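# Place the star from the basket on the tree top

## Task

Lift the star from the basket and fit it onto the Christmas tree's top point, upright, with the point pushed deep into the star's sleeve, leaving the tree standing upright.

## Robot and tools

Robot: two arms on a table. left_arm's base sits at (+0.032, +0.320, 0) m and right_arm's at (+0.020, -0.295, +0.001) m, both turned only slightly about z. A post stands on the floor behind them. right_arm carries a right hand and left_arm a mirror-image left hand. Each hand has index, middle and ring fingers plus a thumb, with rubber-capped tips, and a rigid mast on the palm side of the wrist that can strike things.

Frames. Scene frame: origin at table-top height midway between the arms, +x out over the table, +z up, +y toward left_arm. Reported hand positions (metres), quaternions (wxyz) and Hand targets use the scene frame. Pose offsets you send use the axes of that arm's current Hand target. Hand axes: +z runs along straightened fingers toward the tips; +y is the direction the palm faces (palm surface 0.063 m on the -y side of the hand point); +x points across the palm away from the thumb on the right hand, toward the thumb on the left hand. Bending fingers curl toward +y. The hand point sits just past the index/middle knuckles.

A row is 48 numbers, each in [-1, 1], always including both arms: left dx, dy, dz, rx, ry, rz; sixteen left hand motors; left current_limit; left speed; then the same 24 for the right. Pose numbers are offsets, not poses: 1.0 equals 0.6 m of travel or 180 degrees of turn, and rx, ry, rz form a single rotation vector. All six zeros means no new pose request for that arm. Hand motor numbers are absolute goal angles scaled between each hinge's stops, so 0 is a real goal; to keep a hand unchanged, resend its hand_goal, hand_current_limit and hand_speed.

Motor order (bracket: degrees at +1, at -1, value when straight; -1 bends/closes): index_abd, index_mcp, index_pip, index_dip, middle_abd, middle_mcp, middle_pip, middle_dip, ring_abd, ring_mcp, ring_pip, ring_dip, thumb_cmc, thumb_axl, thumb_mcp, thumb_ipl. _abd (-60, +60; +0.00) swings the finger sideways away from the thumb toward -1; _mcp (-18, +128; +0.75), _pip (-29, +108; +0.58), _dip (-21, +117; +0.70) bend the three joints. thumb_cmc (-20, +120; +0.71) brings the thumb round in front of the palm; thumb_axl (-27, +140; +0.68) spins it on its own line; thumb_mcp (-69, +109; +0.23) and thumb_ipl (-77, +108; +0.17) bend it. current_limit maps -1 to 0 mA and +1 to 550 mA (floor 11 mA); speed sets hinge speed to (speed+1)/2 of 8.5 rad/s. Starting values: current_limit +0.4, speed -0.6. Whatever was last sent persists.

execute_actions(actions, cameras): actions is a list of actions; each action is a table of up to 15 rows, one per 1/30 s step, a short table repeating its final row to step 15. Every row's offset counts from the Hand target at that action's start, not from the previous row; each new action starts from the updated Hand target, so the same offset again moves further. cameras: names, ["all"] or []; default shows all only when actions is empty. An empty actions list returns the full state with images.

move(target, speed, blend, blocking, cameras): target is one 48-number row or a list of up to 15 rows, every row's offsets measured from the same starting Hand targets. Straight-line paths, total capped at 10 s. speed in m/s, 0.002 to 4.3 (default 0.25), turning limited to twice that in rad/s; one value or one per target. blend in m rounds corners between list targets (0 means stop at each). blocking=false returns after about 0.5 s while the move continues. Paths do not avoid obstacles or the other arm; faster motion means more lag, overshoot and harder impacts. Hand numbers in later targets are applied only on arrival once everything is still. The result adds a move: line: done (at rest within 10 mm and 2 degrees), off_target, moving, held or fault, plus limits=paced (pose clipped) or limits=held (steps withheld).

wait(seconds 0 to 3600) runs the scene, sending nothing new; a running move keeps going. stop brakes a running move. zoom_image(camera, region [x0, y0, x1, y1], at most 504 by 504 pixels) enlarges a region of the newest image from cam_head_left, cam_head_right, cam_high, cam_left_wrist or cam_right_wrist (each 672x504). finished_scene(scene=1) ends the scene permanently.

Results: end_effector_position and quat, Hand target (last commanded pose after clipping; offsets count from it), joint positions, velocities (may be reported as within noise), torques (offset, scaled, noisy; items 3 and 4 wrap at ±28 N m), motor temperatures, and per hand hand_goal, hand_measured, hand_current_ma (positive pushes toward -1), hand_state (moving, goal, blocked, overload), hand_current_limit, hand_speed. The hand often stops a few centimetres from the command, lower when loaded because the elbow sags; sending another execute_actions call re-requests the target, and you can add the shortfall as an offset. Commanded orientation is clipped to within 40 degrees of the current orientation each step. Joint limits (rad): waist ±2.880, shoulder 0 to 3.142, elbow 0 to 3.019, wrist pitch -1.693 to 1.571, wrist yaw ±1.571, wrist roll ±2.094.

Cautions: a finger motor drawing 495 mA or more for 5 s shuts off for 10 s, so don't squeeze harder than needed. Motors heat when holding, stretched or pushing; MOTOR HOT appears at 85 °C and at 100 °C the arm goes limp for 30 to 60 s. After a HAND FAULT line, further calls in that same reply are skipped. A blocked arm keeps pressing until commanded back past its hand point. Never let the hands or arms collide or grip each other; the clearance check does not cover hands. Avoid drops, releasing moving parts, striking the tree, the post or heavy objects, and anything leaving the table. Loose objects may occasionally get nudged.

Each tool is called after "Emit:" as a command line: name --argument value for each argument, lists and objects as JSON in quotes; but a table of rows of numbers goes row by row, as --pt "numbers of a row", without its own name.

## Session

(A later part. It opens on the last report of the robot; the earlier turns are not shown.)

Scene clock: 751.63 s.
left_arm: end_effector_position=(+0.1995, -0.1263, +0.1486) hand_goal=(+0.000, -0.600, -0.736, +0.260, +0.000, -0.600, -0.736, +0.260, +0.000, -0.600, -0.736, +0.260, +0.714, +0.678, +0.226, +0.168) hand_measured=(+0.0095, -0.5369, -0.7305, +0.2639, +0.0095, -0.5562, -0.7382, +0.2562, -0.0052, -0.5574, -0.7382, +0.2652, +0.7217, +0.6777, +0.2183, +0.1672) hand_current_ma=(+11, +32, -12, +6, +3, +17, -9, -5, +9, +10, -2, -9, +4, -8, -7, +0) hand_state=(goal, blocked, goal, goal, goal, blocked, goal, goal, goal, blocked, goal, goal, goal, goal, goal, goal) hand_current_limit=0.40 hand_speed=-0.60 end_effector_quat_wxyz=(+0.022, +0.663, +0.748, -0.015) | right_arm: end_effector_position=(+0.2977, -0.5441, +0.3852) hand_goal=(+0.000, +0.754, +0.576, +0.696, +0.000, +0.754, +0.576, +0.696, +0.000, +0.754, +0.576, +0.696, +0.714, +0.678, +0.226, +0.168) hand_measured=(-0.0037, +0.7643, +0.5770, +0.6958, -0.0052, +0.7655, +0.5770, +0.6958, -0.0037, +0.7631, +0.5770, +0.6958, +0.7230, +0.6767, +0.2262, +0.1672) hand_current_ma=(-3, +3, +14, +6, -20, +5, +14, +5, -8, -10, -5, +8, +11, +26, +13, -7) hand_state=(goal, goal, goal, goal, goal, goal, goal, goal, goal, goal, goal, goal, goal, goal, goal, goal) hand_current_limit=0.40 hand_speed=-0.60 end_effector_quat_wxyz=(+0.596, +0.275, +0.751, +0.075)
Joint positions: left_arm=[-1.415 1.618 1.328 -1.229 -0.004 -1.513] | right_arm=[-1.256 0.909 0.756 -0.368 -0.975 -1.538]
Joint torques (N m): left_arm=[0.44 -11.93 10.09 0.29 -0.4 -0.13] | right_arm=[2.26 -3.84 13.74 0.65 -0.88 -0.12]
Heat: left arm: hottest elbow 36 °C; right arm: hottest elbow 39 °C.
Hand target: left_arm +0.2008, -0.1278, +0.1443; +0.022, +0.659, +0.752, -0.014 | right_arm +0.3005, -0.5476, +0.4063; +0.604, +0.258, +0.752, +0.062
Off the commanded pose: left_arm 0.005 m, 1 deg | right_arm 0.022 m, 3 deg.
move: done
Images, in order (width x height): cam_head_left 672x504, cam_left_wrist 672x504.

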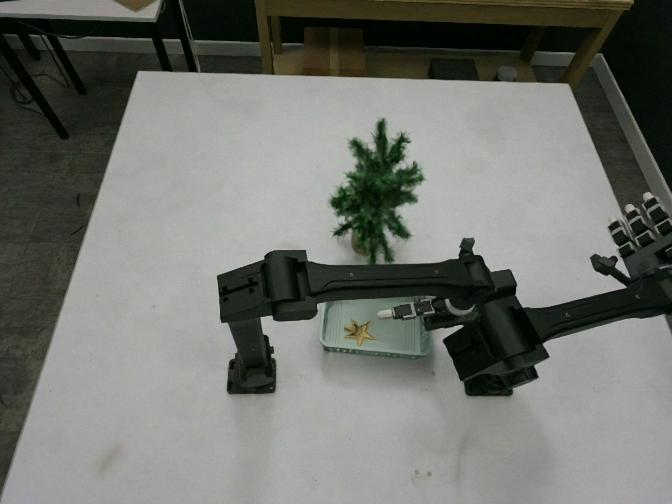

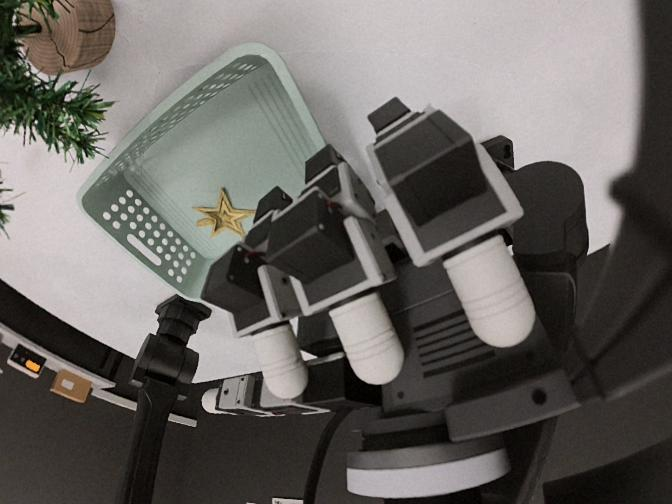

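Emit:
move --pt "0.01 0 -0.2 0 0 0.05 0.0 -0.48 -0.737 0.26 0 -0.48 -0.737 0.26 0.0 -0.48 -0.737 0.26 0.714 0.678 0.226 0.168 0.4 -0.6 0 0 0 0 0 0 0 0.754 0.576 0.696 0 0.754 0.576 0.696 0 0.754 0.576 0.696 0.714 0.678 0.226 0.168 0.4 -0.6" --pt "0.07 -0.045 -0.204 0 0 0.35 0.0 0.6 0.576 0.696 0 0.9 -0.6 -0.3 0.0 0.6 0.576 0.696 0.714 0.678 0.226 0.168 0.4 -0.6 0 0 0 0 0 0 0 0.754 0.576 0.696 0 0.754 0.576 0.696 0 0.754 0.576 0.696 0.714 0.678 0.226 0.168 0.4 -0.6" --pt "0.1374 -0.088 -0.204 0 0 0.697 0.0 0.6 0.576 0.696 0 1 -0.9 -0.6 0.0 0.6 0.576 0.696 0.714 0.678 0.226 0.168 0.4 -0.6 0 0 0 0 0 0 0 0.754 0.576 0.696 0 0.754 0.576 0.696 0 0.754 0.576 0.696 0.714 0.678 0.226 0.168 0.4 -0.6" --speed 0.25 --blend '[0.02,0.03,0]' --cameras '["cam_left_wrist"]'

Scene clock: 804.27 s.
left_arm: end_effector_position=(+0.1341, -0.0513, +0.2609) hand_goal=(+0.000, +0.600, +0.576, +0.696, +0.000, +1.000, -0.900, -0.600, +0.000, +0.600, +0.576, +0.696, +0.714, +0.678, +0.226, +0.168) hand_measured=(+0.0139, +0.6063, +0.5757, +0.6958, +0.0139, +0.9935, -0.8871, -0.5961, -0.0023, +0.6051, +0.5757, +0.6932, +0.7230, +0.6777, +0.2173, +0.1672) hand_current_ma=(+7, +11, -12, -1, +13, +1, -8, -7, +3, -2, +6, -10, +7, -6, -10, +0) hand_state=(goal, goal, goal, goal, goal, goal, goal, goal, goal, goal, goal, goal, goal, goal, goal, goal) hand_current_limit=0.40 hand_speed=-0.60 end_effector_quat_wxyz=(+0.024, +0.970, -0.243, +0.015) | right_arm: end_effector_position=(+0.2977, -0.5441, +0.3852) hand_goal=(+0.000, +0.754, +0.576, +0.696, +0.000, +0.754, +0.576, +0.696, +0.000, +0.754, +0.576, +0.696, +0.714, +0.678, +0.226, +0.168) hand_measured=(-0.0037, +0.7643, +0.5770, +0.6958, -0.0052, +0.7655, +0.5770, +0.6958, -0.0037, +0.7631, +0.5770, +0.6958, +0.7217, +0.6767, +0.2252, +0.1681) hand_current_ma=(+1, +12, +1, +11, -12, +21, +9, -5, -2, -15, +1, -1, +12, +18, +0, +6) hand_state=(goal, goal, goal, goal, goal, goal, goal, goal, goal, goal, goal, goal, goal, goal, goal, goal) hand_current_limit=0.40 hand_speed=-0.60 end_effector_quat_wxyz=(+0.596, +0.275, +0.751, +0.075)
Joint positions: left_arm=[-1.183 1.112 1.121 -1.525 0.005 0.9] | right_arm=[-1.256 0.909 0.756 -0.368 -0.975 -1.538]
Joint torques (N m): left_arm=[0.91 -6.12 10.62 -0.16 0.1 0.06] | right_arm=[2.26 -3.9 13.72 0.66 -0.88 -0.13]
Heat: left arm: hottest elbow 32 °C; right arm: hottest elbow 39 °C.
Hand target: left_arm +0.1359, -0.0470, +0.2618; +0.023, +0.970, -0.241, +0.014 | right_arm +0.3005, -0.5476, +0.4063; +0.604, +0.258, +0.752, +0.062
Off the commanded pose: left_arm 0.005 m, 0 deg | right_arm 0.022 m, 3 deg.
move: done; blend cut to 0 m at target 2

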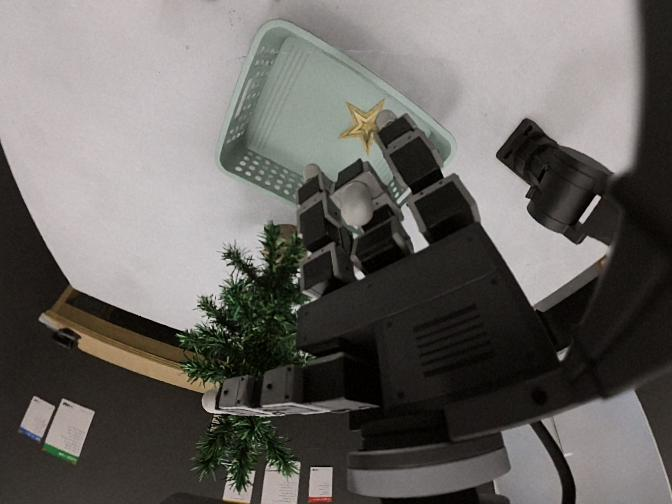

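Emit:
execute_actions --actions '[]'

Emit:
zoom_image --camera "cam_left_wrist" --region '[290, 60, 450, 180]'

Scene clock: 810.13 s.
left_arm: end_effector_position=(+0.1341, -0.0513, +0.2609) hand_goal=(+0.000, +0.600, +0.576, +0.696, +0.000, +1.000, -0.900, -0.600, +0.000, +0.600, +0.576, +0.696, +0.714, +0.678, +0.226, +0.168) hand_measured=(+0.0139, +0.6063, +0.5770, +0.6945, +0.0139, +0.9935, -0.8871, -0.5961, -0.0023, +0.6063, +0.5757, +0.6932, +0.7230, +0.6777, +0.2173, +0.1672) hand_current_ma=(+4, +17, -5, -2, +8, -4, -10, +3, +5, -1, +2, -4, +7, +1, -8, -1) hand_state=(goal, goal, goal, goal, goal, goal, goal, goal, goal, goal, goal, goal, goal, goal, goal, goal) hand_current_limit=0.40 hand_speed=-0.60 end_effector_quat_wxyz=(+0.024, +0.970, -0.243, +0.015) | right_arm: end_effector_position=(+0.2977, -0.5441, +0.3852) hand_goal=(+0.000, +0.754, +0.576, +0.696, +0.000, +0.754, +0.576, +0.696, +0.000, +0.754, +0.576, +0.696, +0.714, +0.678, +0.226, +0.168) hand_measured=(-0.0037, +0.7643, +0.5770, +0.6958, -0.0052, +0.7643, +0.5770, +0.6958, -0.0037, +0.7631, +0.5770, +0.6958, +0.7230, +0.6767, +0.2262, +0.1681) hand_current_ma=(+17, +16, +8, -8, -11, +10, +3, -16, -4, -22, +7, -1, +18, +3, +17, +4) hand_state=(goal, goal, goal, goal, goal, goal, goal, goal, goal, goal, goal, goal, goal, goal, goal, goal) hand_current_limit=0.40 hand_speed=-0.60 end_effector_quat_wxyz=(+0.596, +0.275, +0.751, +0.075)
Joint positions: left_arm=[-1.183 1.112 1.121 -1.525 0.005 0.9] | right_arm=[-1.256 0.909 0.756 -0.368 -0.975 -1.538]
Joint velocities: within noise
Joint torques (N m): left_arm=[1.2 -6.42 10.62 -0.2 0.1 0.06] | right_arm=[2.26 -3.84 13.72 0.65 -0.88 -0.12]
Motor temperatures (°C): left_arm=[22 24 32 21 23 20] | right_arm=[19 19 39 20 21 19]
Heat: left arm: hottest elbow 32 °C; right arm: hottest elbow 39 °C.
Hand target: left_arm +0.1359, -0.0470, +0.2618; +0.023, +0.970, -0.241, +0.014 | right_arm +0.3005, -0.5476, +0.4063; +0.604, +0.258, +0.752, +0.062
Off the commanded pose: left_arm 0.005 m, 0 deg | right_arm 0.022 m, 3 deg.

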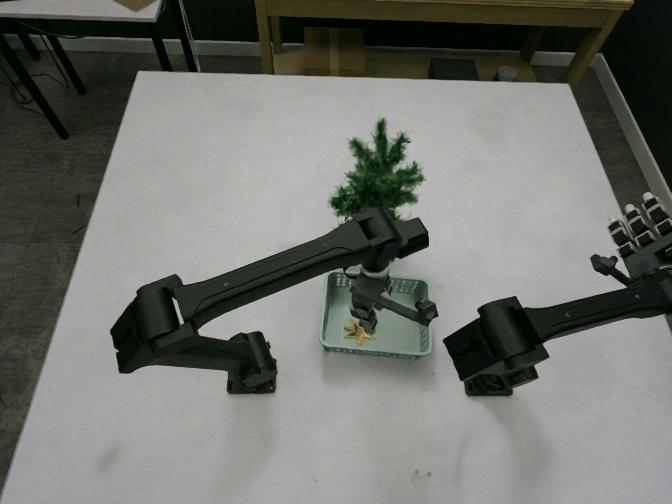

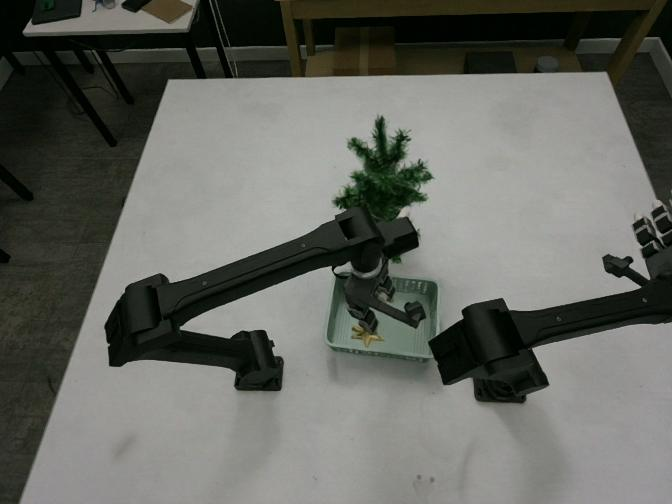

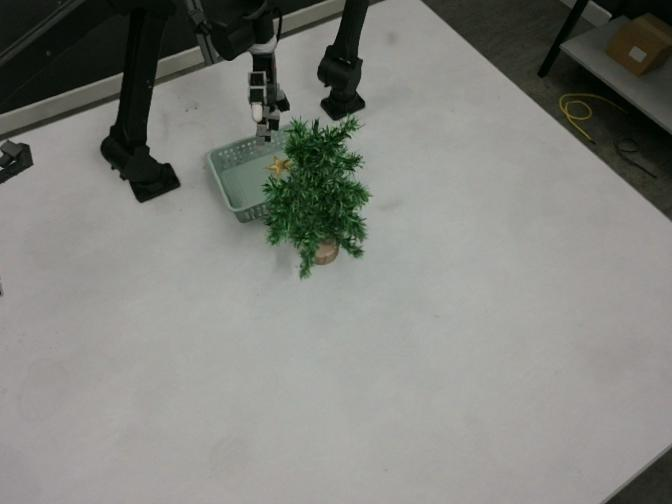

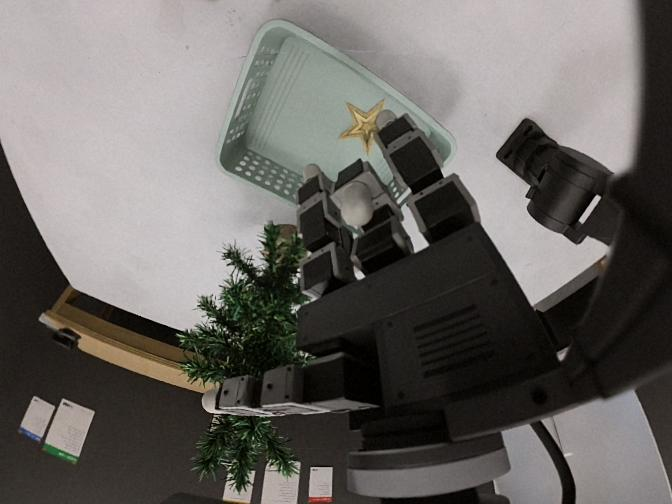

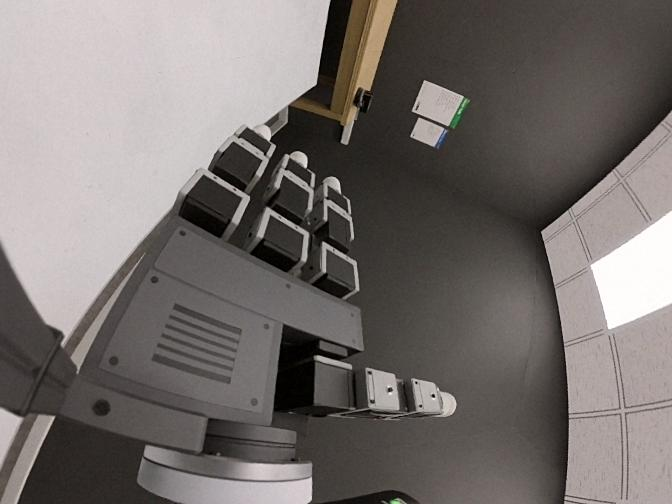

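Scaled by 3.150 from the camera's image (finer frame: 960x720).

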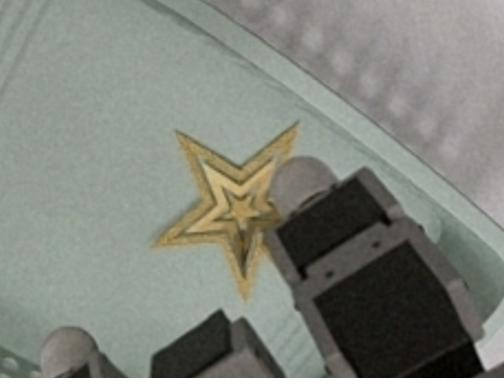

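Emit:
zoom_image --camera "cam_head_left" --region '[310, 270, 440, 365]'

Emit:
zoom_image --camera "cam_high" --region '[195, 110, 335, 230]'

Emit:
zoom_image --camera "cam_left_wrist" --region '[210, 10, 470, 205]'

Scaled by 3.877 from the camera's image (finer frame: 960x720).

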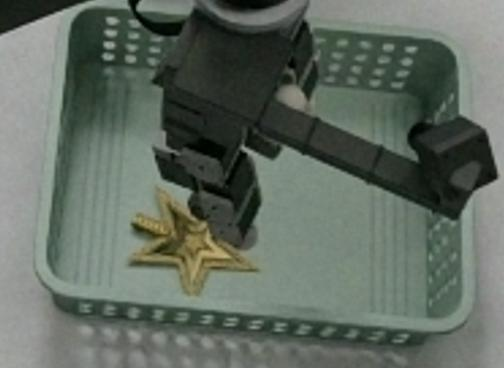

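Scaled by 3.600 from the camera's image (finer frame: 960x720).

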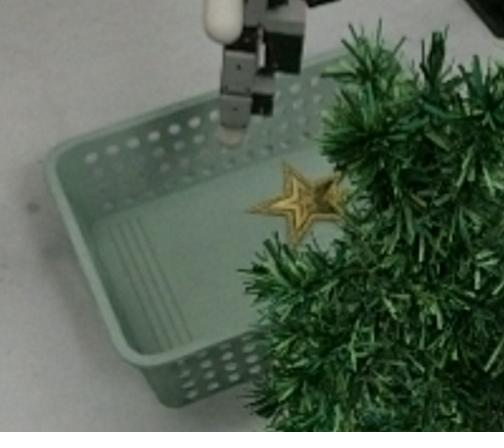

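Scaled by 1.938 from the camera's image (finer frame: 960x720).

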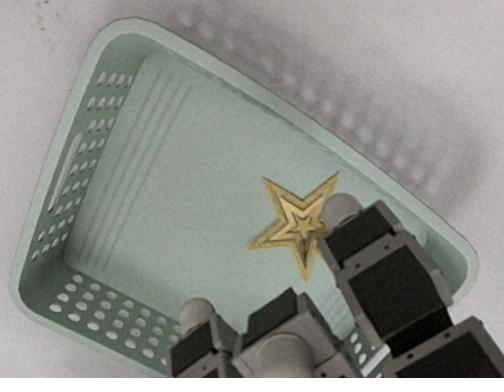

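Emit:
zoom_image --camera "cam_high" --region '[258, 150, 298, 184]'

Emit:
zoom_image --camera "cam_head_left" --region '[338, 315, 382, 352]'

Emit:
zoom_image --camera "cam_head_right" --region '[345, 315, 389, 352]'

Scaled by 12.600 from the camera's image (finer frame: 960x720).

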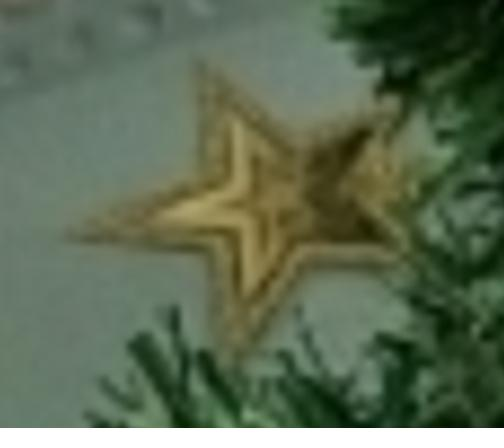

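Scaled by 11.455 from the camera's image (finer frame: 960x720).

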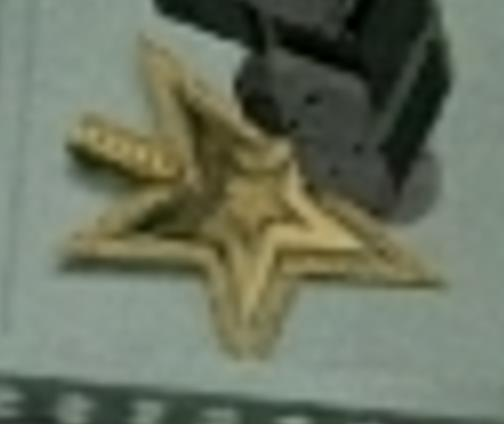

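Scaled by 11.455 from the camera's image (finer frame: 960x720).

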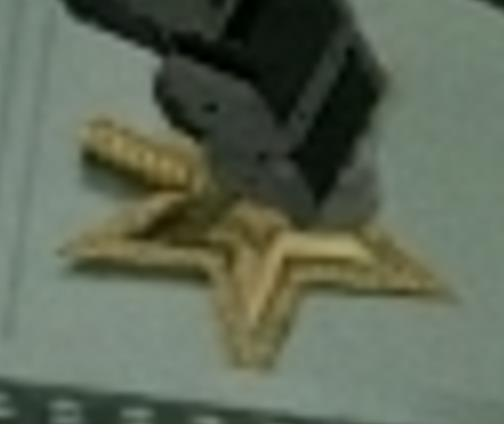

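Emit:
move --target '[-0.0132,0.0378,0.10,0.0112,-0.0120,0,-0.135,0.946,0.576,0.696,0.036,0.562,0.576,0.696,0.208,0.946,0.576,0.696,0.714,0.678,0.226,0.168,0.4,-0.6,0,0,0,0,0,0,0,0.754,0.576,0.696,0,0.754,0.576,0.696,0,0.754,0.576,0.696,0.714,0.678,0.226,0.168,0.4,-0.6]' --speed 0.1 --cameras '["cam_left_wrist"]'

Emit:
zoom_image --camera "cam_left_wrist" --region '[290, 80, 450, 200]'

Scene clock: 841.33 s.
left_arm: end_effector_position=(+0.1210, -0.0627, +0.2041) hand_goal=(-0.134, +0.946, +0.576, +0.696, +0.036, +0.562, +0.576, +0.696, +0.208, +0.946, +0.576, +0.696, +0.714, +0.678, +0.226, +0.168) hand_measured=(-0.1239, +0.9332, +0.5654, +0.6894, +0.0227, +0.5762, +0.5757, +0.6920, +0.1999, +0.9344, +0.5667, +0.6932, +0.7129, +0.6777, +0.2173, +0.1681) hand_current_ma=(+10, +5, -7, -5, +0, +1, -7, +3, +2, -7, -7, +2, +10, -6, -3, +2) hand_state=(goal, goal, goal, goal, goal, goal, goal, goal, goal, goal, goal, goal, goal, goal, goal, goal) hand_current_limit=0.40 hand_speed=-0.60 end_effector_quat_wxyz=(+0.000, +0.970, -0.241, -0.002) | right_arm: end_effector_position=(+0.2977, -0.5441, +0.3852) hand_goal=(+0.000, +0.754, +0.576, +0.696, +0.000, +0.754, +0.576, +0.696, +0.000, +0.754, +0.576, +0.696, +0.714, +0.678, +0.226, +0.168) hand_measured=(-0.0037, +0.7643, +0.5770, +0.6958, -0.0052, +0.7643, +0.5757, +0.6958, -0.0037, +0.7631, +0.5770, +0.6958, +0.7230, +0.6777, +0.2262, +0.1681) hand_current_ma=(-4, +2, +9, -12, +1, -6, +16, -8, +1, -3, -10, -11, +8, +8, +13, -12) hand_state=(goal, goal, goal, goal, goal, goal, goal, goal, goal, goal, goal, goal, goal, goal, goal, goal) hand_current_limit=0.40 hand_speed=-0.60 end_effector_quat_wxyz=(+0.596, +0.275, +0.751, +0.075)
Joint positions: left_arm=[-1.237 1.176 1.032 -1.43 0.004 0.843] | right_arm=[-1.256 0.909 0.756 -0.368 -0.975 -1.538]
Joint torques (N m): left_arm=[-0.73 -6.07 10.45 0.34 -0.1 -0.13] | right_arm=[2.14 -3.84 13.72 0.68 -0.88 -0.13]
Heat: left arm: hottest elbow 32 °C; right arm: hottest elbow 40 °C.
Hand target: left_arm +0.1192, -0.0664, +0.2025; +0.001, +0.970, -0.242, -0.001 | right_arm +0.3005, -0.5476, +0.4063; +0.604, +0.258, +0.752, +0.062
Off the commanded pose: left_arm 0.004 m, 0 deg | right_arm 0.022 m, 3 deg.
move: done

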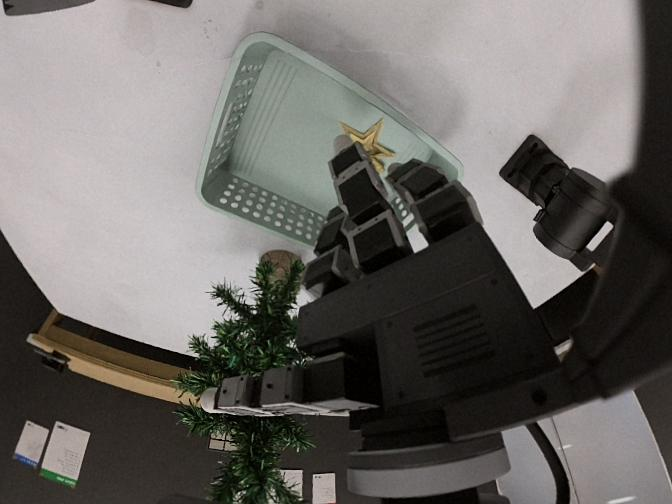

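Scaled by 3.150 from the camera's image (finer frame: 960x720).

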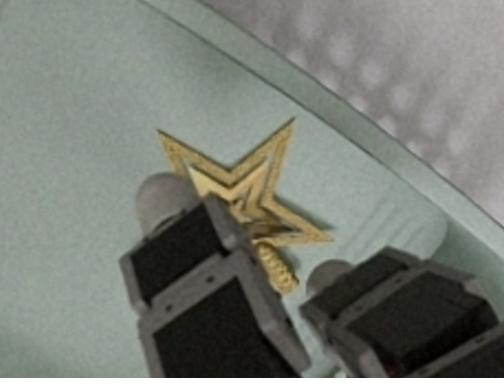

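Emit:
move --target '[0.005,-0.005,0.09,0,0,0,-0.135,0.946,0.576,0.696,0.036,0.562,0.576,0.696,0.208,0.946,0.576,0.696,0.714,0.678,0.226,0.168,0.4,-0.6,0,0,0,0,0,0,0,0.754,0.576,0.696,0,0.754,0.576,0.696,0,0.754,0.576,0.696,0.714,0.678,0.226,0.168,0.4,-0.6]' --speed 0.1 --cameras '["cam_left_wrist","cam_head_left","cam_head_right"]'

Emit:
zoom_image --camera "cam_left_wrist" --region '[290, 80, 450, 200]'

Emit:
zoom_image --camera "cam_head_left" --region '[325, 295, 409, 365]'

Scene clock: 849.77 s.
left_arm: end_effector_position=(+0.1211, -0.0631, +0.1506) hand_goal=(-0.134, +0.946, +0.576, +0.696, +0.036, +0.562, +0.576, +0.696, +0.208, +0.946, +0.576, +0.696, +0.714, +0.678, +0.226, +0.168) hand_measured=(-0.1239, +0.9332, +0.5654, +0.6894, +0.0241, +0.5726, +0.5757, +0.6920, +0.1985, +0.9356, +0.5667, +0.6932, +0.7129, +0.6777, +0.2173, +0.1672) hand_current_ma=(+4, +15, -12, +3, +14, +3, -12, +0, +4, -7, -9, -7, +3, -5, -5, -5) hand_state=(goal, goal, goal, goal, goal, goal, goal, goal, goal, goal, goal, goal, goal, goal, goal, goal) hand_current_limit=0.40 hand_speed=-0.60 end_effector_quat_wxyz=(+0.001, +0.970, -0.241, -0.002) | right_arm: end_effector_position=(+0.2977, -0.5441, +0.3852) hand_goal=(+0.000, +0.754, +0.576, +0.696, +0.000, +0.754, +0.576, +0.696, +0.000, +0.754, +0.576, +0.696, +0.714, +0.678, +0.226, +0.168) hand_measured=(-0.0037, +0.7643, +0.5770, +0.6958, -0.0037, +0.7643, +0.5770, +0.6958, -0.0037, +0.7631, +0.5770, +0.6958, +0.7230, +0.6767, +0.2262, +0.1681) hand_current_ma=(+9, -9, +10, -5, -16, +19, +12, -8, +1, -23, +12, +2, +12, +8, +4, +4) hand_state=(goal, goal, goal, goal, goal, goal, goal, goal, goal, goal, goal, goal, goal, goal, goal, goal) hand_current_limit=0.40 hand_speed=-0.60 end_effector_quat_wxyz=(+0.596, +0.275, +0.751, +0.075)
Joint positions: left_arm=[-1.237 1.209 0.915 -1.278 0.004 0.843] | right_arm=[-1.256 0.909 0.756 -0.368 -0.975 -1.538]
Joint torques (N m): left_arm=[0.38 -6.07 10.14 0.34 -0.09 -0.01] | right_arm=[2.2 -3.84 13.72 0.65 -0.88 -0.12]
Heat: left arm: hottest elbow 32 °C; right arm: hottest elbow 40 °C.
Hand target: left_arm +0.1232, -0.0652, +0.1485; +0.001, +0.970, -0.242, -0.001 | right_arm +0.3005, -0.5476, +0.4063; +0.604, +0.258, +0.752, +0.062
Off the commanded pose: left_arm 0.004 m, 0 deg | right_arm 0.022 m, 3 deg.
move: done
Images, in order (width x height): cam_head_left 672x504, cam_head_right 672x504, cam_left_wrist 672x504.

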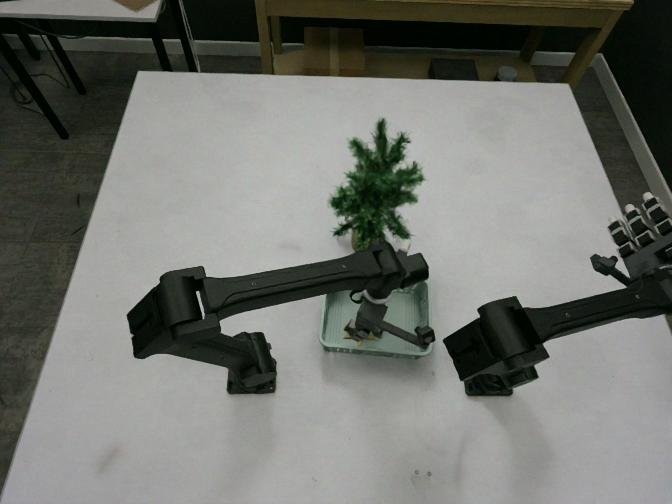

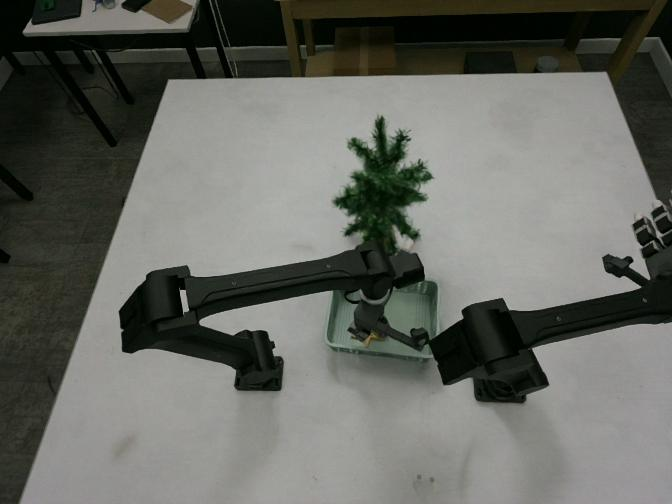

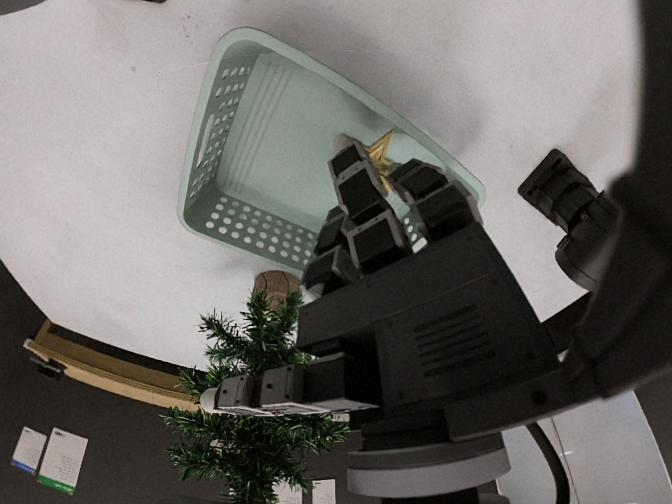

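Scaled by 3.150 from the camera's image (finer frame: 960x720).

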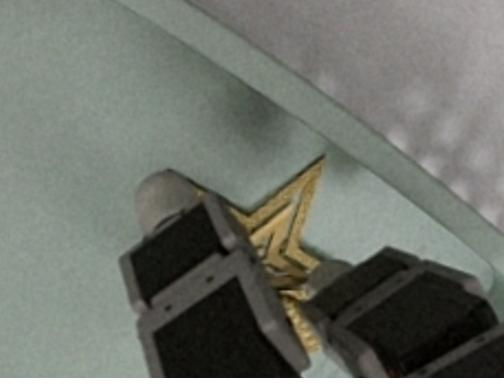

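Scaled by 6.000 from the camera's image (finer frame: 960x720).

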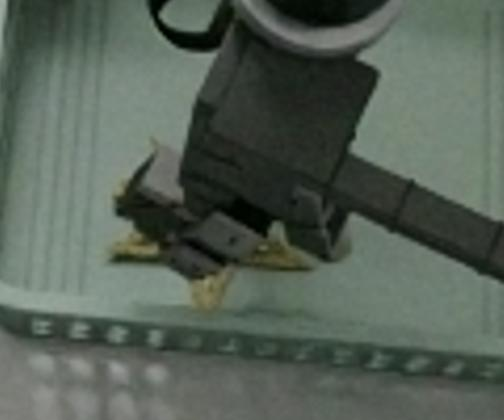

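Emit:
zoom_image --camera "cam_left_wrist" --region '[330, 110, 410, 200]'

Emit:
zoom_image --camera "cam_head_right" --region '[330, 300, 402, 360]'

Scaled by 5.600 from the camera's image (finer frame: 960x720).

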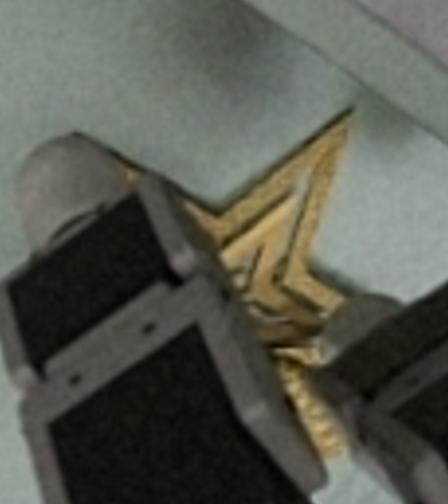

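Scaled by 7.000 from the camera's image (finer frame: 960x720).

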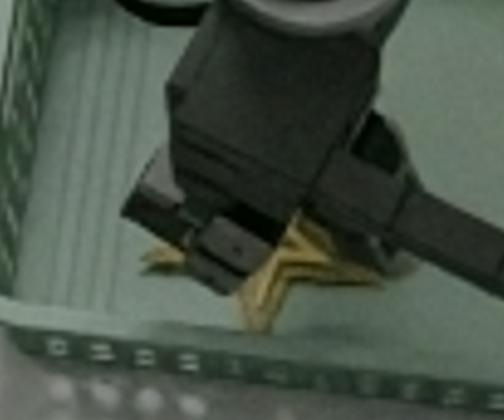

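Emit:
move --target '[0.0033,0.0042,0.0458,0,0,0,-0.1,0.946,0.576,0.696,0.036,0.562,0.576,0.696,0.18,0.946,0.576,0.696,0.714,0.678,0.226,0.168,0.4,-0.6,0,0,0,0,0,0,0,0.754,0.576,0.696,0,0.754,0.576,0.696,0,0.754,0.576,0.696,0.714,0.678,0.226,0.168,0.4,-0.6]' --speed 0.06 --cameras '["cam_left_wrist","cam_head_right"]'

Emit:
zoom_image --camera "cam_left_wrist" --region '[330, 110, 430, 210]'

Emit:
zoom_image --camera "cam_head_right" --region '[330, 300, 402, 360]'

Scene clock: 856.47 s.
left_arm: end_effector_position=(+0.1225, -0.0668, +0.1243) hand_goal=(-0.100, +0.946, +0.576, +0.696, +0.036, +0.562, +0.576, +0.696, +0.180, +0.946, +0.576, +0.696, +0.714, +0.678, +0.226, +0.168) hand_measured=(-0.1077, +0.9332, +0.5654, +0.6894, +0.0227, +0.5738, +0.5757, +0.6920, +0.1867, +0.9356, +0.5680, +0.6932, +0.7129, +0.6777, +0.2163, +0.1672) hand_current_ma=(+8, +10, -7, -1, +7, -1, -10, +1, +1, -9, -8, -2, +10, -1, -13, +7) hand_state=(goal, goal, goal, goal, goal, goal, goal, goal, goal, goal, goal, goal, goal, goal, goal, goal) hand_current_limit=0.40 hand_speed=-0.60 end_effector_quat_wxyz=(+0.002, +0.970, -0.241, -0.001) | right_arm: end_effector_position=(+0.2977, -0.5441, +0.3852) hand_goal=(+0.000, +0.754, +0.576, +0.696, +0.000, +0.754, +0.576, +0.696, +0.000, +0.754, +0.576, +0.696, +0.714, +0.678, +0.226, +0.168) hand_measured=(-0.0037, +0.7643, +0.5770, +0.6958, -0.0052, +0.7643, +0.5770, +0.6971, -0.0037, +0.7643, +0.5770, +0.6958, +0.7230, +0.6777, +0.2262, +0.1681) hand_current_ma=(+0, +10, -2, +9, -18, +20, +3, -13, -2, -22, +6, -8, +15, -1, +4, -14) hand_state=(goal, goal, goal, goal, goal, goal, goal, goal, goal, goal, goal, goal, goal, goal, goal, goal) hand_current_limit=0.40 hand_speed=-0.60 end_effector_quat_wxyz=(+0.596, +0.275, +0.751, +0.075)
Joint positions: left_arm=[-1.237 1.244 0.87 -1.196 0.004 0.843] | right_arm=[-1.256 0.909 0.756 -0.368 -0.975 -1.538]
Joint torques (N m): left_arm=[0.32 -6.12 9.72 0.32 -0.1 -0.01] | right_arm=[2.26 -3.84 13.72 0.68 -0.88 -0.12]
Heat: left arm: hottest elbow 32 °C; right arm: hottest elbow 40 °C.
Hand target: left_arm +0.1237, -0.0685, +0.1210; +0.001, +0.970, -0.242, -0.001 | right_arm +0.3005, -0.5476, +0.4063; +0.604, +0.258, +0.752, +0.062
Off the commanded pose: left_arm 0.004 m, 0 deg | right_arm 0.022 m, 3 deg.
move: done
Images, in order (width x height): cam_head_right 672x504, cam_left_wrist 672x504.

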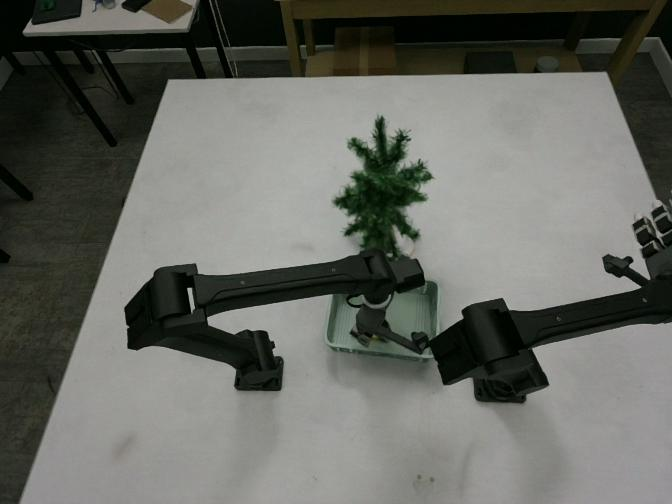

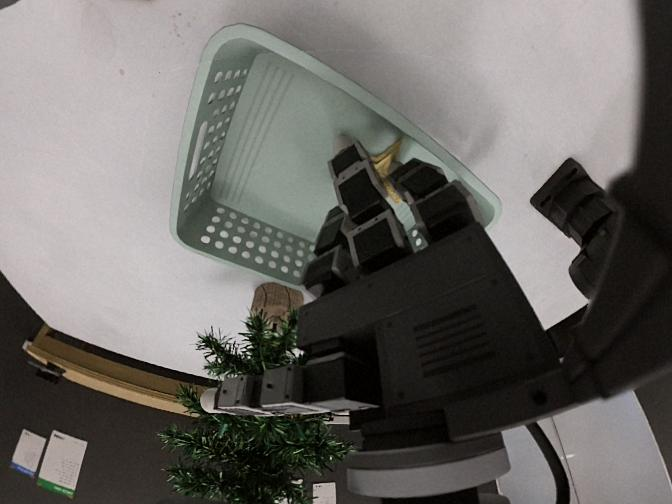

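Scaled by 5.040 from the camera's image (finer frame: 960x720).

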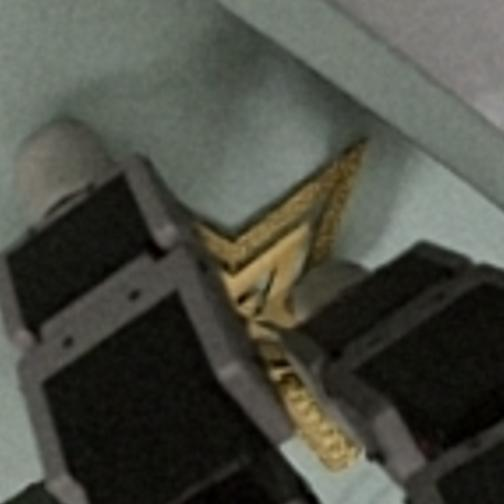

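Scaled by 7.000 from the camera's image (finer frame: 960x720).

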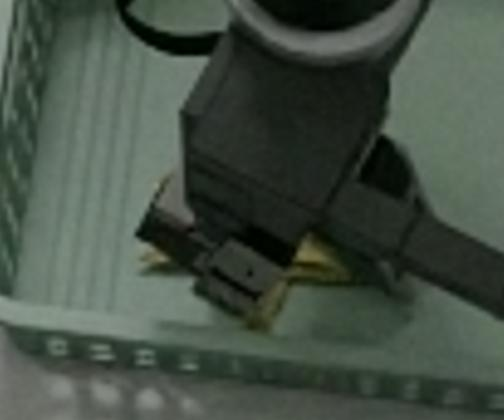

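Emit:
move --target '[0,0,0.0083,0,0,0,-0.1,0.946,0.576,0.696,0.036,0.562,0.576,0.696,0.18,0.946,0.576,0.696,0.714,0.678,0.226,0.168,0.4,-0.6,0,0,0,0,0,0,0,0.754,0.576,0.696,0,0.754,0.576,0.696,0,0.754,0.576,0.696,0.714,0.678,0.226,0.168,0.4,-0.6]' --speed 0.04 --cameras '["cam_left_wrist"]'

Emit:
zoom_image --camera "cam_left_wrist" --region '[330, 110, 430, 210]'

Scene clock: 858.23 s.
left_arm: end_effector_position=(+0.1227, -0.0675, +0.1219) hand_goal=(-0.100, +0.946, +0.576, +0.696, +0.036, +0.562, +0.576, +0.696, +0.180, +0.946, +0.576, +0.696, +0.714, +0.678, +0.226, +0.168) hand_measured=(-0.1063, +0.9332, +0.5654, +0.6894, +0.0227, +0.5738, +0.5757, +0.6920, +0.1867, +0.9344, +0.5667, +0.6932, +0.7117, +0.6777, +0.2163, +0.1681) hand_current_ma=(+3, +11, -9, -2, +7, +0, -9, +0, +7, -1, -10, -10, +9, -6, -9, +2) hand_state=(goal, goal, goal, goal, goal, goal, goal, goal, goal, goal, goal, goal, goal, goal, goal, goal) hand_current_limit=0.40 hand_speed=-0.60 end_effector_quat_wxyz=(+0.004, +0.970, -0.241, +0.001) | right_arm: end_effector_position=(+0.2977, -0.5441, +0.3852) hand_goal=(+0.000, +0.754, +0.576, +0.696, +0.000, +0.754, +0.576, +0.696, +0.000, +0.754, +0.576, +0.696, +0.714, +0.678, +0.226, +0.168) hand_measured=(-0.0037, +0.7643, +0.5770, +0.6958, -0.0052, +0.7643, +0.5770, +0.6958, -0.0037, +0.7631, +0.5770, +0.6958, +0.7230, +0.6777, +0.2262, +0.1681) hand_current_ma=(+4, +26, +0, -7, -15, +5, +24, +0, -3, +4, -12, +0, +1, +7, +13, +3) hand_state=(goal, goal, goal, goal, goal, goal, goal, goal, goal, goal, goal, goal, goal, goal, goal, goal) hand_current_limit=0.40 hand_speed=-0.60 end_effector_quat_wxyz=(+0.596, +0.275, +0.751, +0.075)
Joint positions: left_arm=[-1.237 1.245 0.863 -1.182 0.004 0.843] | right_arm=[-1.256 0.909 0.756 -0.368 -0.975 -1.538]
Joint torques (N m): left_arm=[0.21 -5.77 9.5 0.4 -0.1 -0.03] | right_arm=[2.26 -3.9 13.72 0.68 -0.87 -0.12]
Heat: left arm: hottest elbow 32 °C; right arm: hottest elbow 40 °C.
Hand target: left_arm +0.1237, -0.0684, +0.1159; +0.001, +0.970, -0.242, -0.001 | right_arm +0.3005, -0.5476, +0.4063; +0.604, +0.258, +0.752, +0.062
Off the commanded pose: left_arm 0.006 m, 0 deg | right_arm 0.022 m, 3 deg.
move: done

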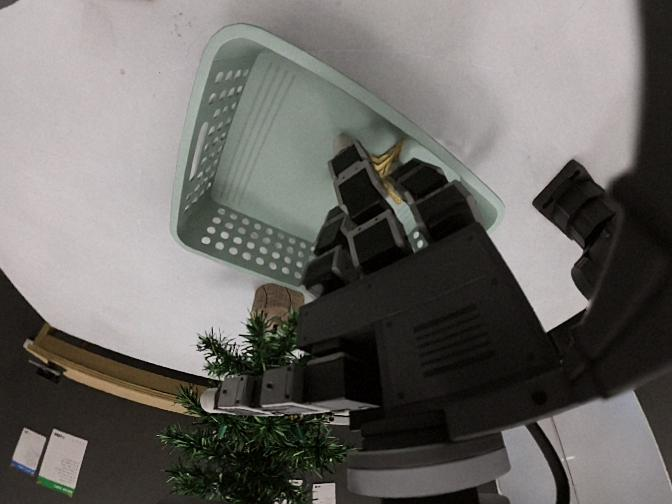

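Scaled by 5.040 from the camera's image (finer frame: 960x720).

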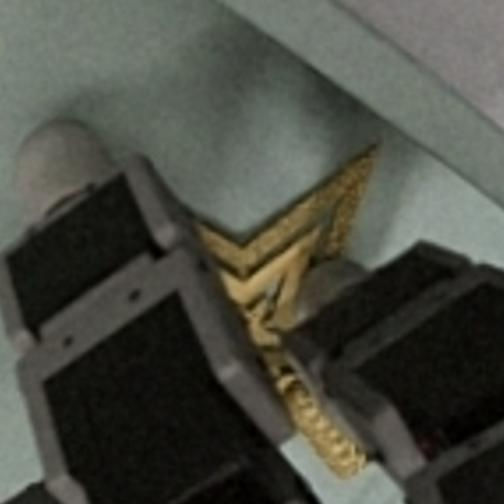

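Emit:
move --target '[0,0.002,0.005,0,0,0,-0.1,0.946,0.576,0.696,0.036,0.562,0.576,0.696,0.18,0.946,0.576,0.696,0.714,0.678,0.226,0.168,0.4,-0.6,0,0,0,0,0,0,0,0.754,0.576,0.696,0,0.754,0.576,0.696,0,0.754,0.576,0.696,0.714,0.678,0.226,0.168,0.4,-0.6]' --speed 0.04 --cameras '["cam_left_wrist"]'

Emit:
zoom_image --camera "cam_left_wrist" --region '[330, 110, 430, 210]'

Scene clock: 867.43 s.
left_arm: end_effector_position=(+0.1233, -0.0689, +0.1218) hand_goal=(-0.100, +0.946, +0.576, +0.696, +0.036, +0.562, +0.576, +0.696, +0.180, +0.946, +0.576, +0.696, +0.714, +0.678, +0.226, +0.168) hand_measured=(-0.1063, +0.9332, +0.5667, +0.6945, +0.0227, +0.5726, +0.5770, +0.6932, +0.1824, +0.9356, +0.5757, +0.7047, +0.7154, +0.6777, +0.2183, +0.1672) hand_current_ma=(+0, +12, -7, +0, +17, +5, -2, +5, +5, -13, -4, -11, +9, -2, -10, -8) hand_state=(goal, goal, goal, goal, goal, goal, goal, goal, goal, goal, goal, goal, goal, goal, goal, goal) hand_current_limit=0.40 hand_speed=-0.60 end_effector_quat_wxyz=(+0.006, +0.970, -0.241, +0.002) | right_arm: end_effector_position=(+0.2977, -0.5441, +0.3852) hand_goal=(+0.000, +0.754, +0.576, +0.696, +0.000, +0.754, +0.576, +0.696, +0.000, +0.754, +0.576, +0.696, +0.714, +0.678, +0.226, +0.168) hand_measured=(-0.0037, +0.7643, +0.5770, +0.6958, -0.0037, +0.7643, +0.5770, +0.6958, -0.0037, +0.7631, +0.5770, +0.6958, +0.7230, +0.6767, +0.2262, +0.1672) hand_current_ma=(+8, +9, +18, +12, -22, +17, +2, -6, +3, -8, +1, +0, -23, +3, +5, +2) hand_state=(goal, goal, goal, goal, goal, goal, goal, goal, goal, goal, goal, goal, goal, goal, goal, goal) hand_current_limit=0.40 hand_speed=-0.60 end_effector_quat_wxyz=(+0.596, +0.275, +0.751, +0.075)
Joint positions: left_arm=[-1.237 1.246 0.863 -1.175 0.004 0.843] | right_arm=[-1.256 0.909 0.756 -0.368 -0.975 -1.538]
Joint torques (N m): left_arm=[0.03 -5.71 9.25 0.47 -0.08 -0.06] | right_arm=[2.2 -3.96 13.72 0.69 -0.88 -0.12]
Heat: left arm: hottest elbow 32 °C; right arm: hottest elbow 40 °C.
Hand target: left_arm +0.1231, -0.0694, +0.1128; +0.001, +0.970, -0.242, -0.001 | right_arm +0.3005, -0.5476, +0.4063; +0.604, +0.258, +0.752, +0.062
Off the commanded pose: left_arm 0.009 m, 1 deg | right_arm 0.022 m, 3 deg.
move: done

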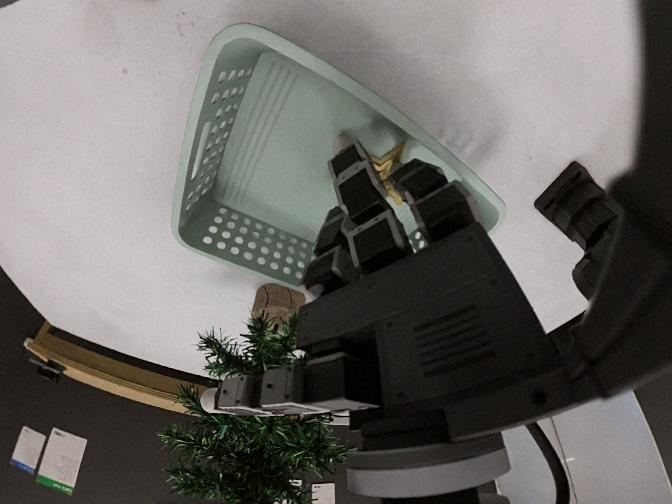

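Scaled by 5.040 from the camera's image (finer frame: 960x720).

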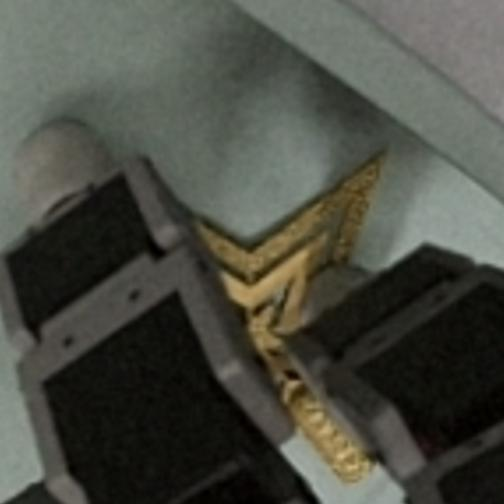

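Emit:
move --pt "0 0 -0.03 0 0 0 -0.1 0.946 0.576 0.696 0.036 0.562 0.576 0.696 0.18 0.946 0.576 0.696 0.714 0.678 0.226 0.168 0.4 -0.6 0 0 0 0 0 0 0 0.754 0.576 0.696 0 0.754 0.576 0.696 0 0.754 0.576 0.696 0.714 0.678 0.226 0.168 0.4 -0.6" --pt "0.0105 -0.0065 -0.055 0 0 -0.0417 -0.1 0.946 0.576 0.696 0.036 0.562 0.576 0.696 0.18 0.946 0.576 0.696 0.714 0.678 0.226 0.168 0.4 -0.6 0 0 0 0 0 0 0 0.754 0.576 0.696 0 0.754 0.576 0.696 0 0.754 0.576 0.696 0.714 0.678 0.226 0.168 0.4 -0.6" --speed 0.06 --cameras '["cam_left_wrist"]'

Emit:
zoom_image --camera "cam_left_wrist" --region '[320, 100, 440, 200]'

Scene clock: 882.20 s.
left_arm: end_effector_position=(+0.1289, -0.0551, +0.1254) hand_goal=(-0.100, +0.946, +0.576, +0.696, +0.036, +0.562, +0.576, +0.696, +0.180, +0.946, +0.576, +0.696, +0.714, +0.678, +0.226, +0.168) hand_measured=(-0.1063, +0.9332, +0.5654, +0.6958, +0.0241, +0.5726, +0.5757, +0.6932, +0.1911, +0.9356, +0.5680, +0.7009, +0.7129, +0.6767, +0.2173, +0.1672) hand_current_ma=(+6, +5, -11, +3, +2, +0, -7, +2, +6, -11, -7, -17, +11, -1, -9, +10) hand_state=(goal, goal, goal, goal, goal, goal, goal, goal, goal, goal, goal, goal, goal, goal, goal, goal) hand_current_limit=0.40 hand_speed=-0.60 end_effector_quat_wxyz=(-0.016, +0.984, -0.177, -0.011) | right_arm: end_effector_position=(+0.2977, -0.5441, +0.3852) hand_goal=(+0.000, +0.754, +0.576, +0.696, +0.000, +0.754, +0.576, +0.696, +0.000, +0.754, +0.576, +0.696, +0.714, +0.678, +0.226, +0.168) hand_measured=(-0.0037, +0.7643, +0.5770, +0.6958, -0.0037, +0.7643, +0.5770, +0.6958, -0.0037, +0.7631, +0.5770, +0.6958, +0.7230, +0.6767, +0.2262, +0.1681) hand_current_ma=(+4, +11, -3, -1, +19, +8, +18, +7, +9, +4, -2, +3, -1, +18, +13, +0) hand_state=(goal, goal, goal, goal, goal, goal, goal, goal, goal, goal, goal, goal, goal, goal, goal, goal) hand_current_limit=0.40 hand_speed=-0.60 end_effector_quat_wxyz=(+0.596, +0.275, +0.751, +0.075)
Joint positions: left_arm=[-1.237 1.228 0.868 -1.251 0.003 0.713] | right_arm=[-1.256 0.909 0.756 -0.368 -0.975 -1.538]
Joint torques (N m): left_arm=[-0.38 -7.24 13.57 -0.46 -0.04 -0.14] | right_arm=[2.2 -3.84 13.72 0.69 -0.88 -0.12]
Heat: left arm: hottest elbow 31 °C; right arm: hottest elbow 40 °C.
Hand target: left_arm +0.1306, -0.0690, +0.1460; +0.001, +0.984, -0.178, -0.001 | right_arm +0.3005, -0.5476, +0.4063; +0.604, +0.258, +0.752, +0.062
Off the commanded pose: left_arm 0.025 m, 2 deg | right_arm 0.022 m, 3 deg.
move: off_target (left_arm)

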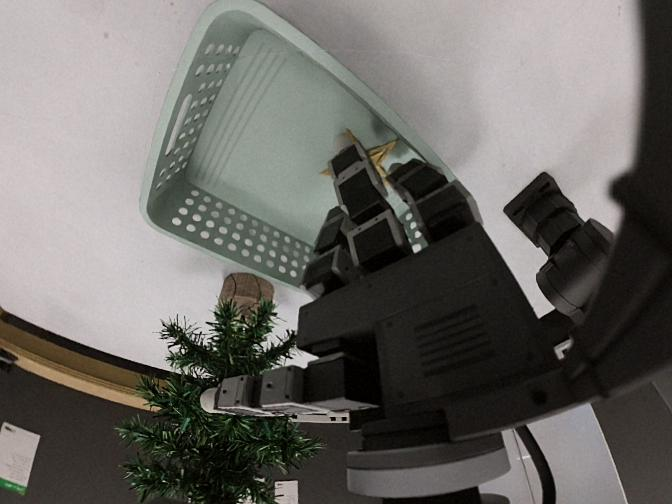

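Scaled by 4.200 from the camera's image (finer frame: 960x720).

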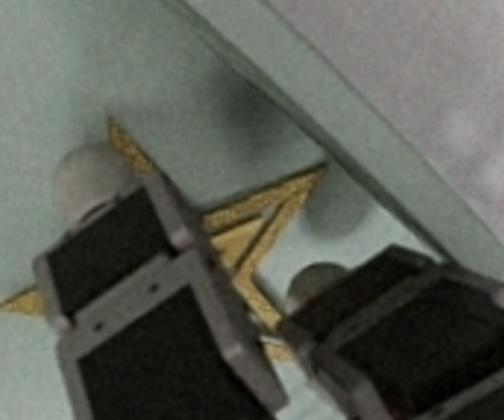

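Emit:
move --pt "0 0 -0.06 0 0 0 -0.1 0.946 0.576 0.696 0.036 0.562 0.576 0.696 0.18 0.946 0.576 0.696 0.714 0.678 0.226 0.168 0.4 -0.6 0 0 0 0 0 0 0 0.754 0.576 0.696 0 0.754 0.576 0.696 0 0.754 0.576 0.696 0.714 0.678 0.226 0.168 0.4 -0.6" --pt "0 0 0.012 0 0 0 -0.1 0.946 0.576 0.696 0.036 0.562 0.576 0.696 0.18 0.946 0.576 0.696 0.714 0.678 0.226 0.168 0.4 -0.6 0 0 0 0 0 0 0 0.754 0.576 0.696 0 0.754 0.576 0.696 0 0.754 0.576 0.696 0.714 0.678 0.226 0.168 0.4 -0.6" --speed 0.08 --cameras '["cam_left_wrist"]'

Emit:
zoom_image --camera "cam_left_wrist" --region '[320, 100, 440, 200]'

Emit:
zoom_image --camera "cam_head_left" --region '[325, 295, 409, 365]'

Scene clock: 885.93 s.
left_arm: end_effector_position=(+0.1329, -0.0653, +0.1411) hand_goal=(-0.100, +0.946, +0.576, +0.696, +0.036, +0.562, +0.576, +0.696, +0.180, +0.946, +0.576, +0.696, +0.714, +0.678, +0.226, +0.168) hand_measured=(-0.1063, +0.9332, +0.5654, +0.6945, +0.0227, +0.5726, +0.5744, +0.6920, +0.1809, +0.9356, +0.5680, +0.7009, +0.7142, +0.6777, +0.2173, +0.1681) hand_current_ma=(+5, +12, -10, -1, +7, +7, -4, -2, +7, -8, -5, -14, +4, -4, -8, +4) hand_state=(goal, goal, goal, goal, goal, goal, goal, goal, goal, goal, goal, goal, goal, goal, goal, goal) hand_current_limit=0.40 hand_speed=-0.60 end_effector_quat_wxyz=(+0.000, +0.984, -0.177, -0.002) | right_arm: end_effector_position=(+0.2977, -0.5441, +0.3852) hand_goal=(+0.000, +0.754, +0.576, +0.696, +0.000, +0.754, +0.576, +0.696, +0.000, +0.754, +0.576, +0.696, +0.714, +0.678, +0.226, +0.168) hand_measured=(-0.0037, +0.7643, +0.5770, +0.6958, -0.0052, +0.7643, +0.5757, +0.6958, -0.0037, +0.7631, +0.5770, +0.6958, +0.7230, +0.6777, +0.2262, +0.1672) hand_current_ma=(-12, +15, +16, -4, -10, -3, +4, -5, +12, -25, -5, -2, -4, +4, +12, -1) hand_state=(goal, goal, goal, goal, goal, goal, goal, goal, goal, goal, goal, goal, goal, goal, goal, goal) hand_current_limit=0.40 hand_speed=-0.60 end_effector_quat_wxyz=(+0.596, +0.275, +0.751, +0.075)
Joint positions: left_arm=[-1.237 1.218 0.897 -1.25 0.003 0.711] | right_arm=[-1.256 0.909 0.756 -0.368 -0.975 -1.538]
Joint torques (N m): left_arm=[-0.56 -6.01 10.07 0.31 -0.07 -0.13] | right_arm=[2.2 -3.84 13.72 0.68 -0.88 -0.12]
Heat: left arm: hottest elbow 31 °C; right arm: hottest elbow 40 °C.
Hand target: left_arm +0.1305, -0.0689, +0.1387; +0.001, +0.984, -0.178, -0.001 | right_arm +0.3005, -0.5476, +0.4063; +0.604, +0.258, +0.752, +0.062
Off the commanded pose: left_arm 0.005 m, 0 deg | right_arm 0.022 m, 3 deg.
move: done

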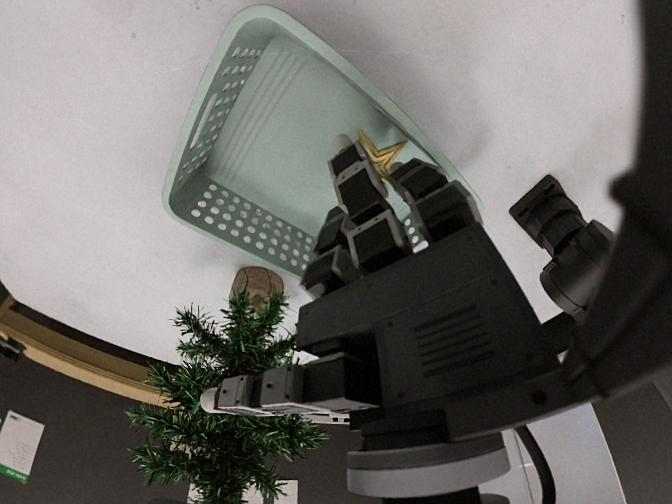

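Scaled by 4.200 from the camera's image (finer frame: 960x720).

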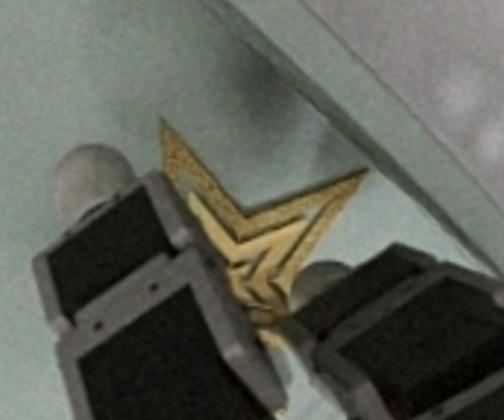

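This scene's latest camera images include none from cam_head_left. They are from: cam_left_wrist. cam_head_left's image comes with the result of a call that names it in "cameras".


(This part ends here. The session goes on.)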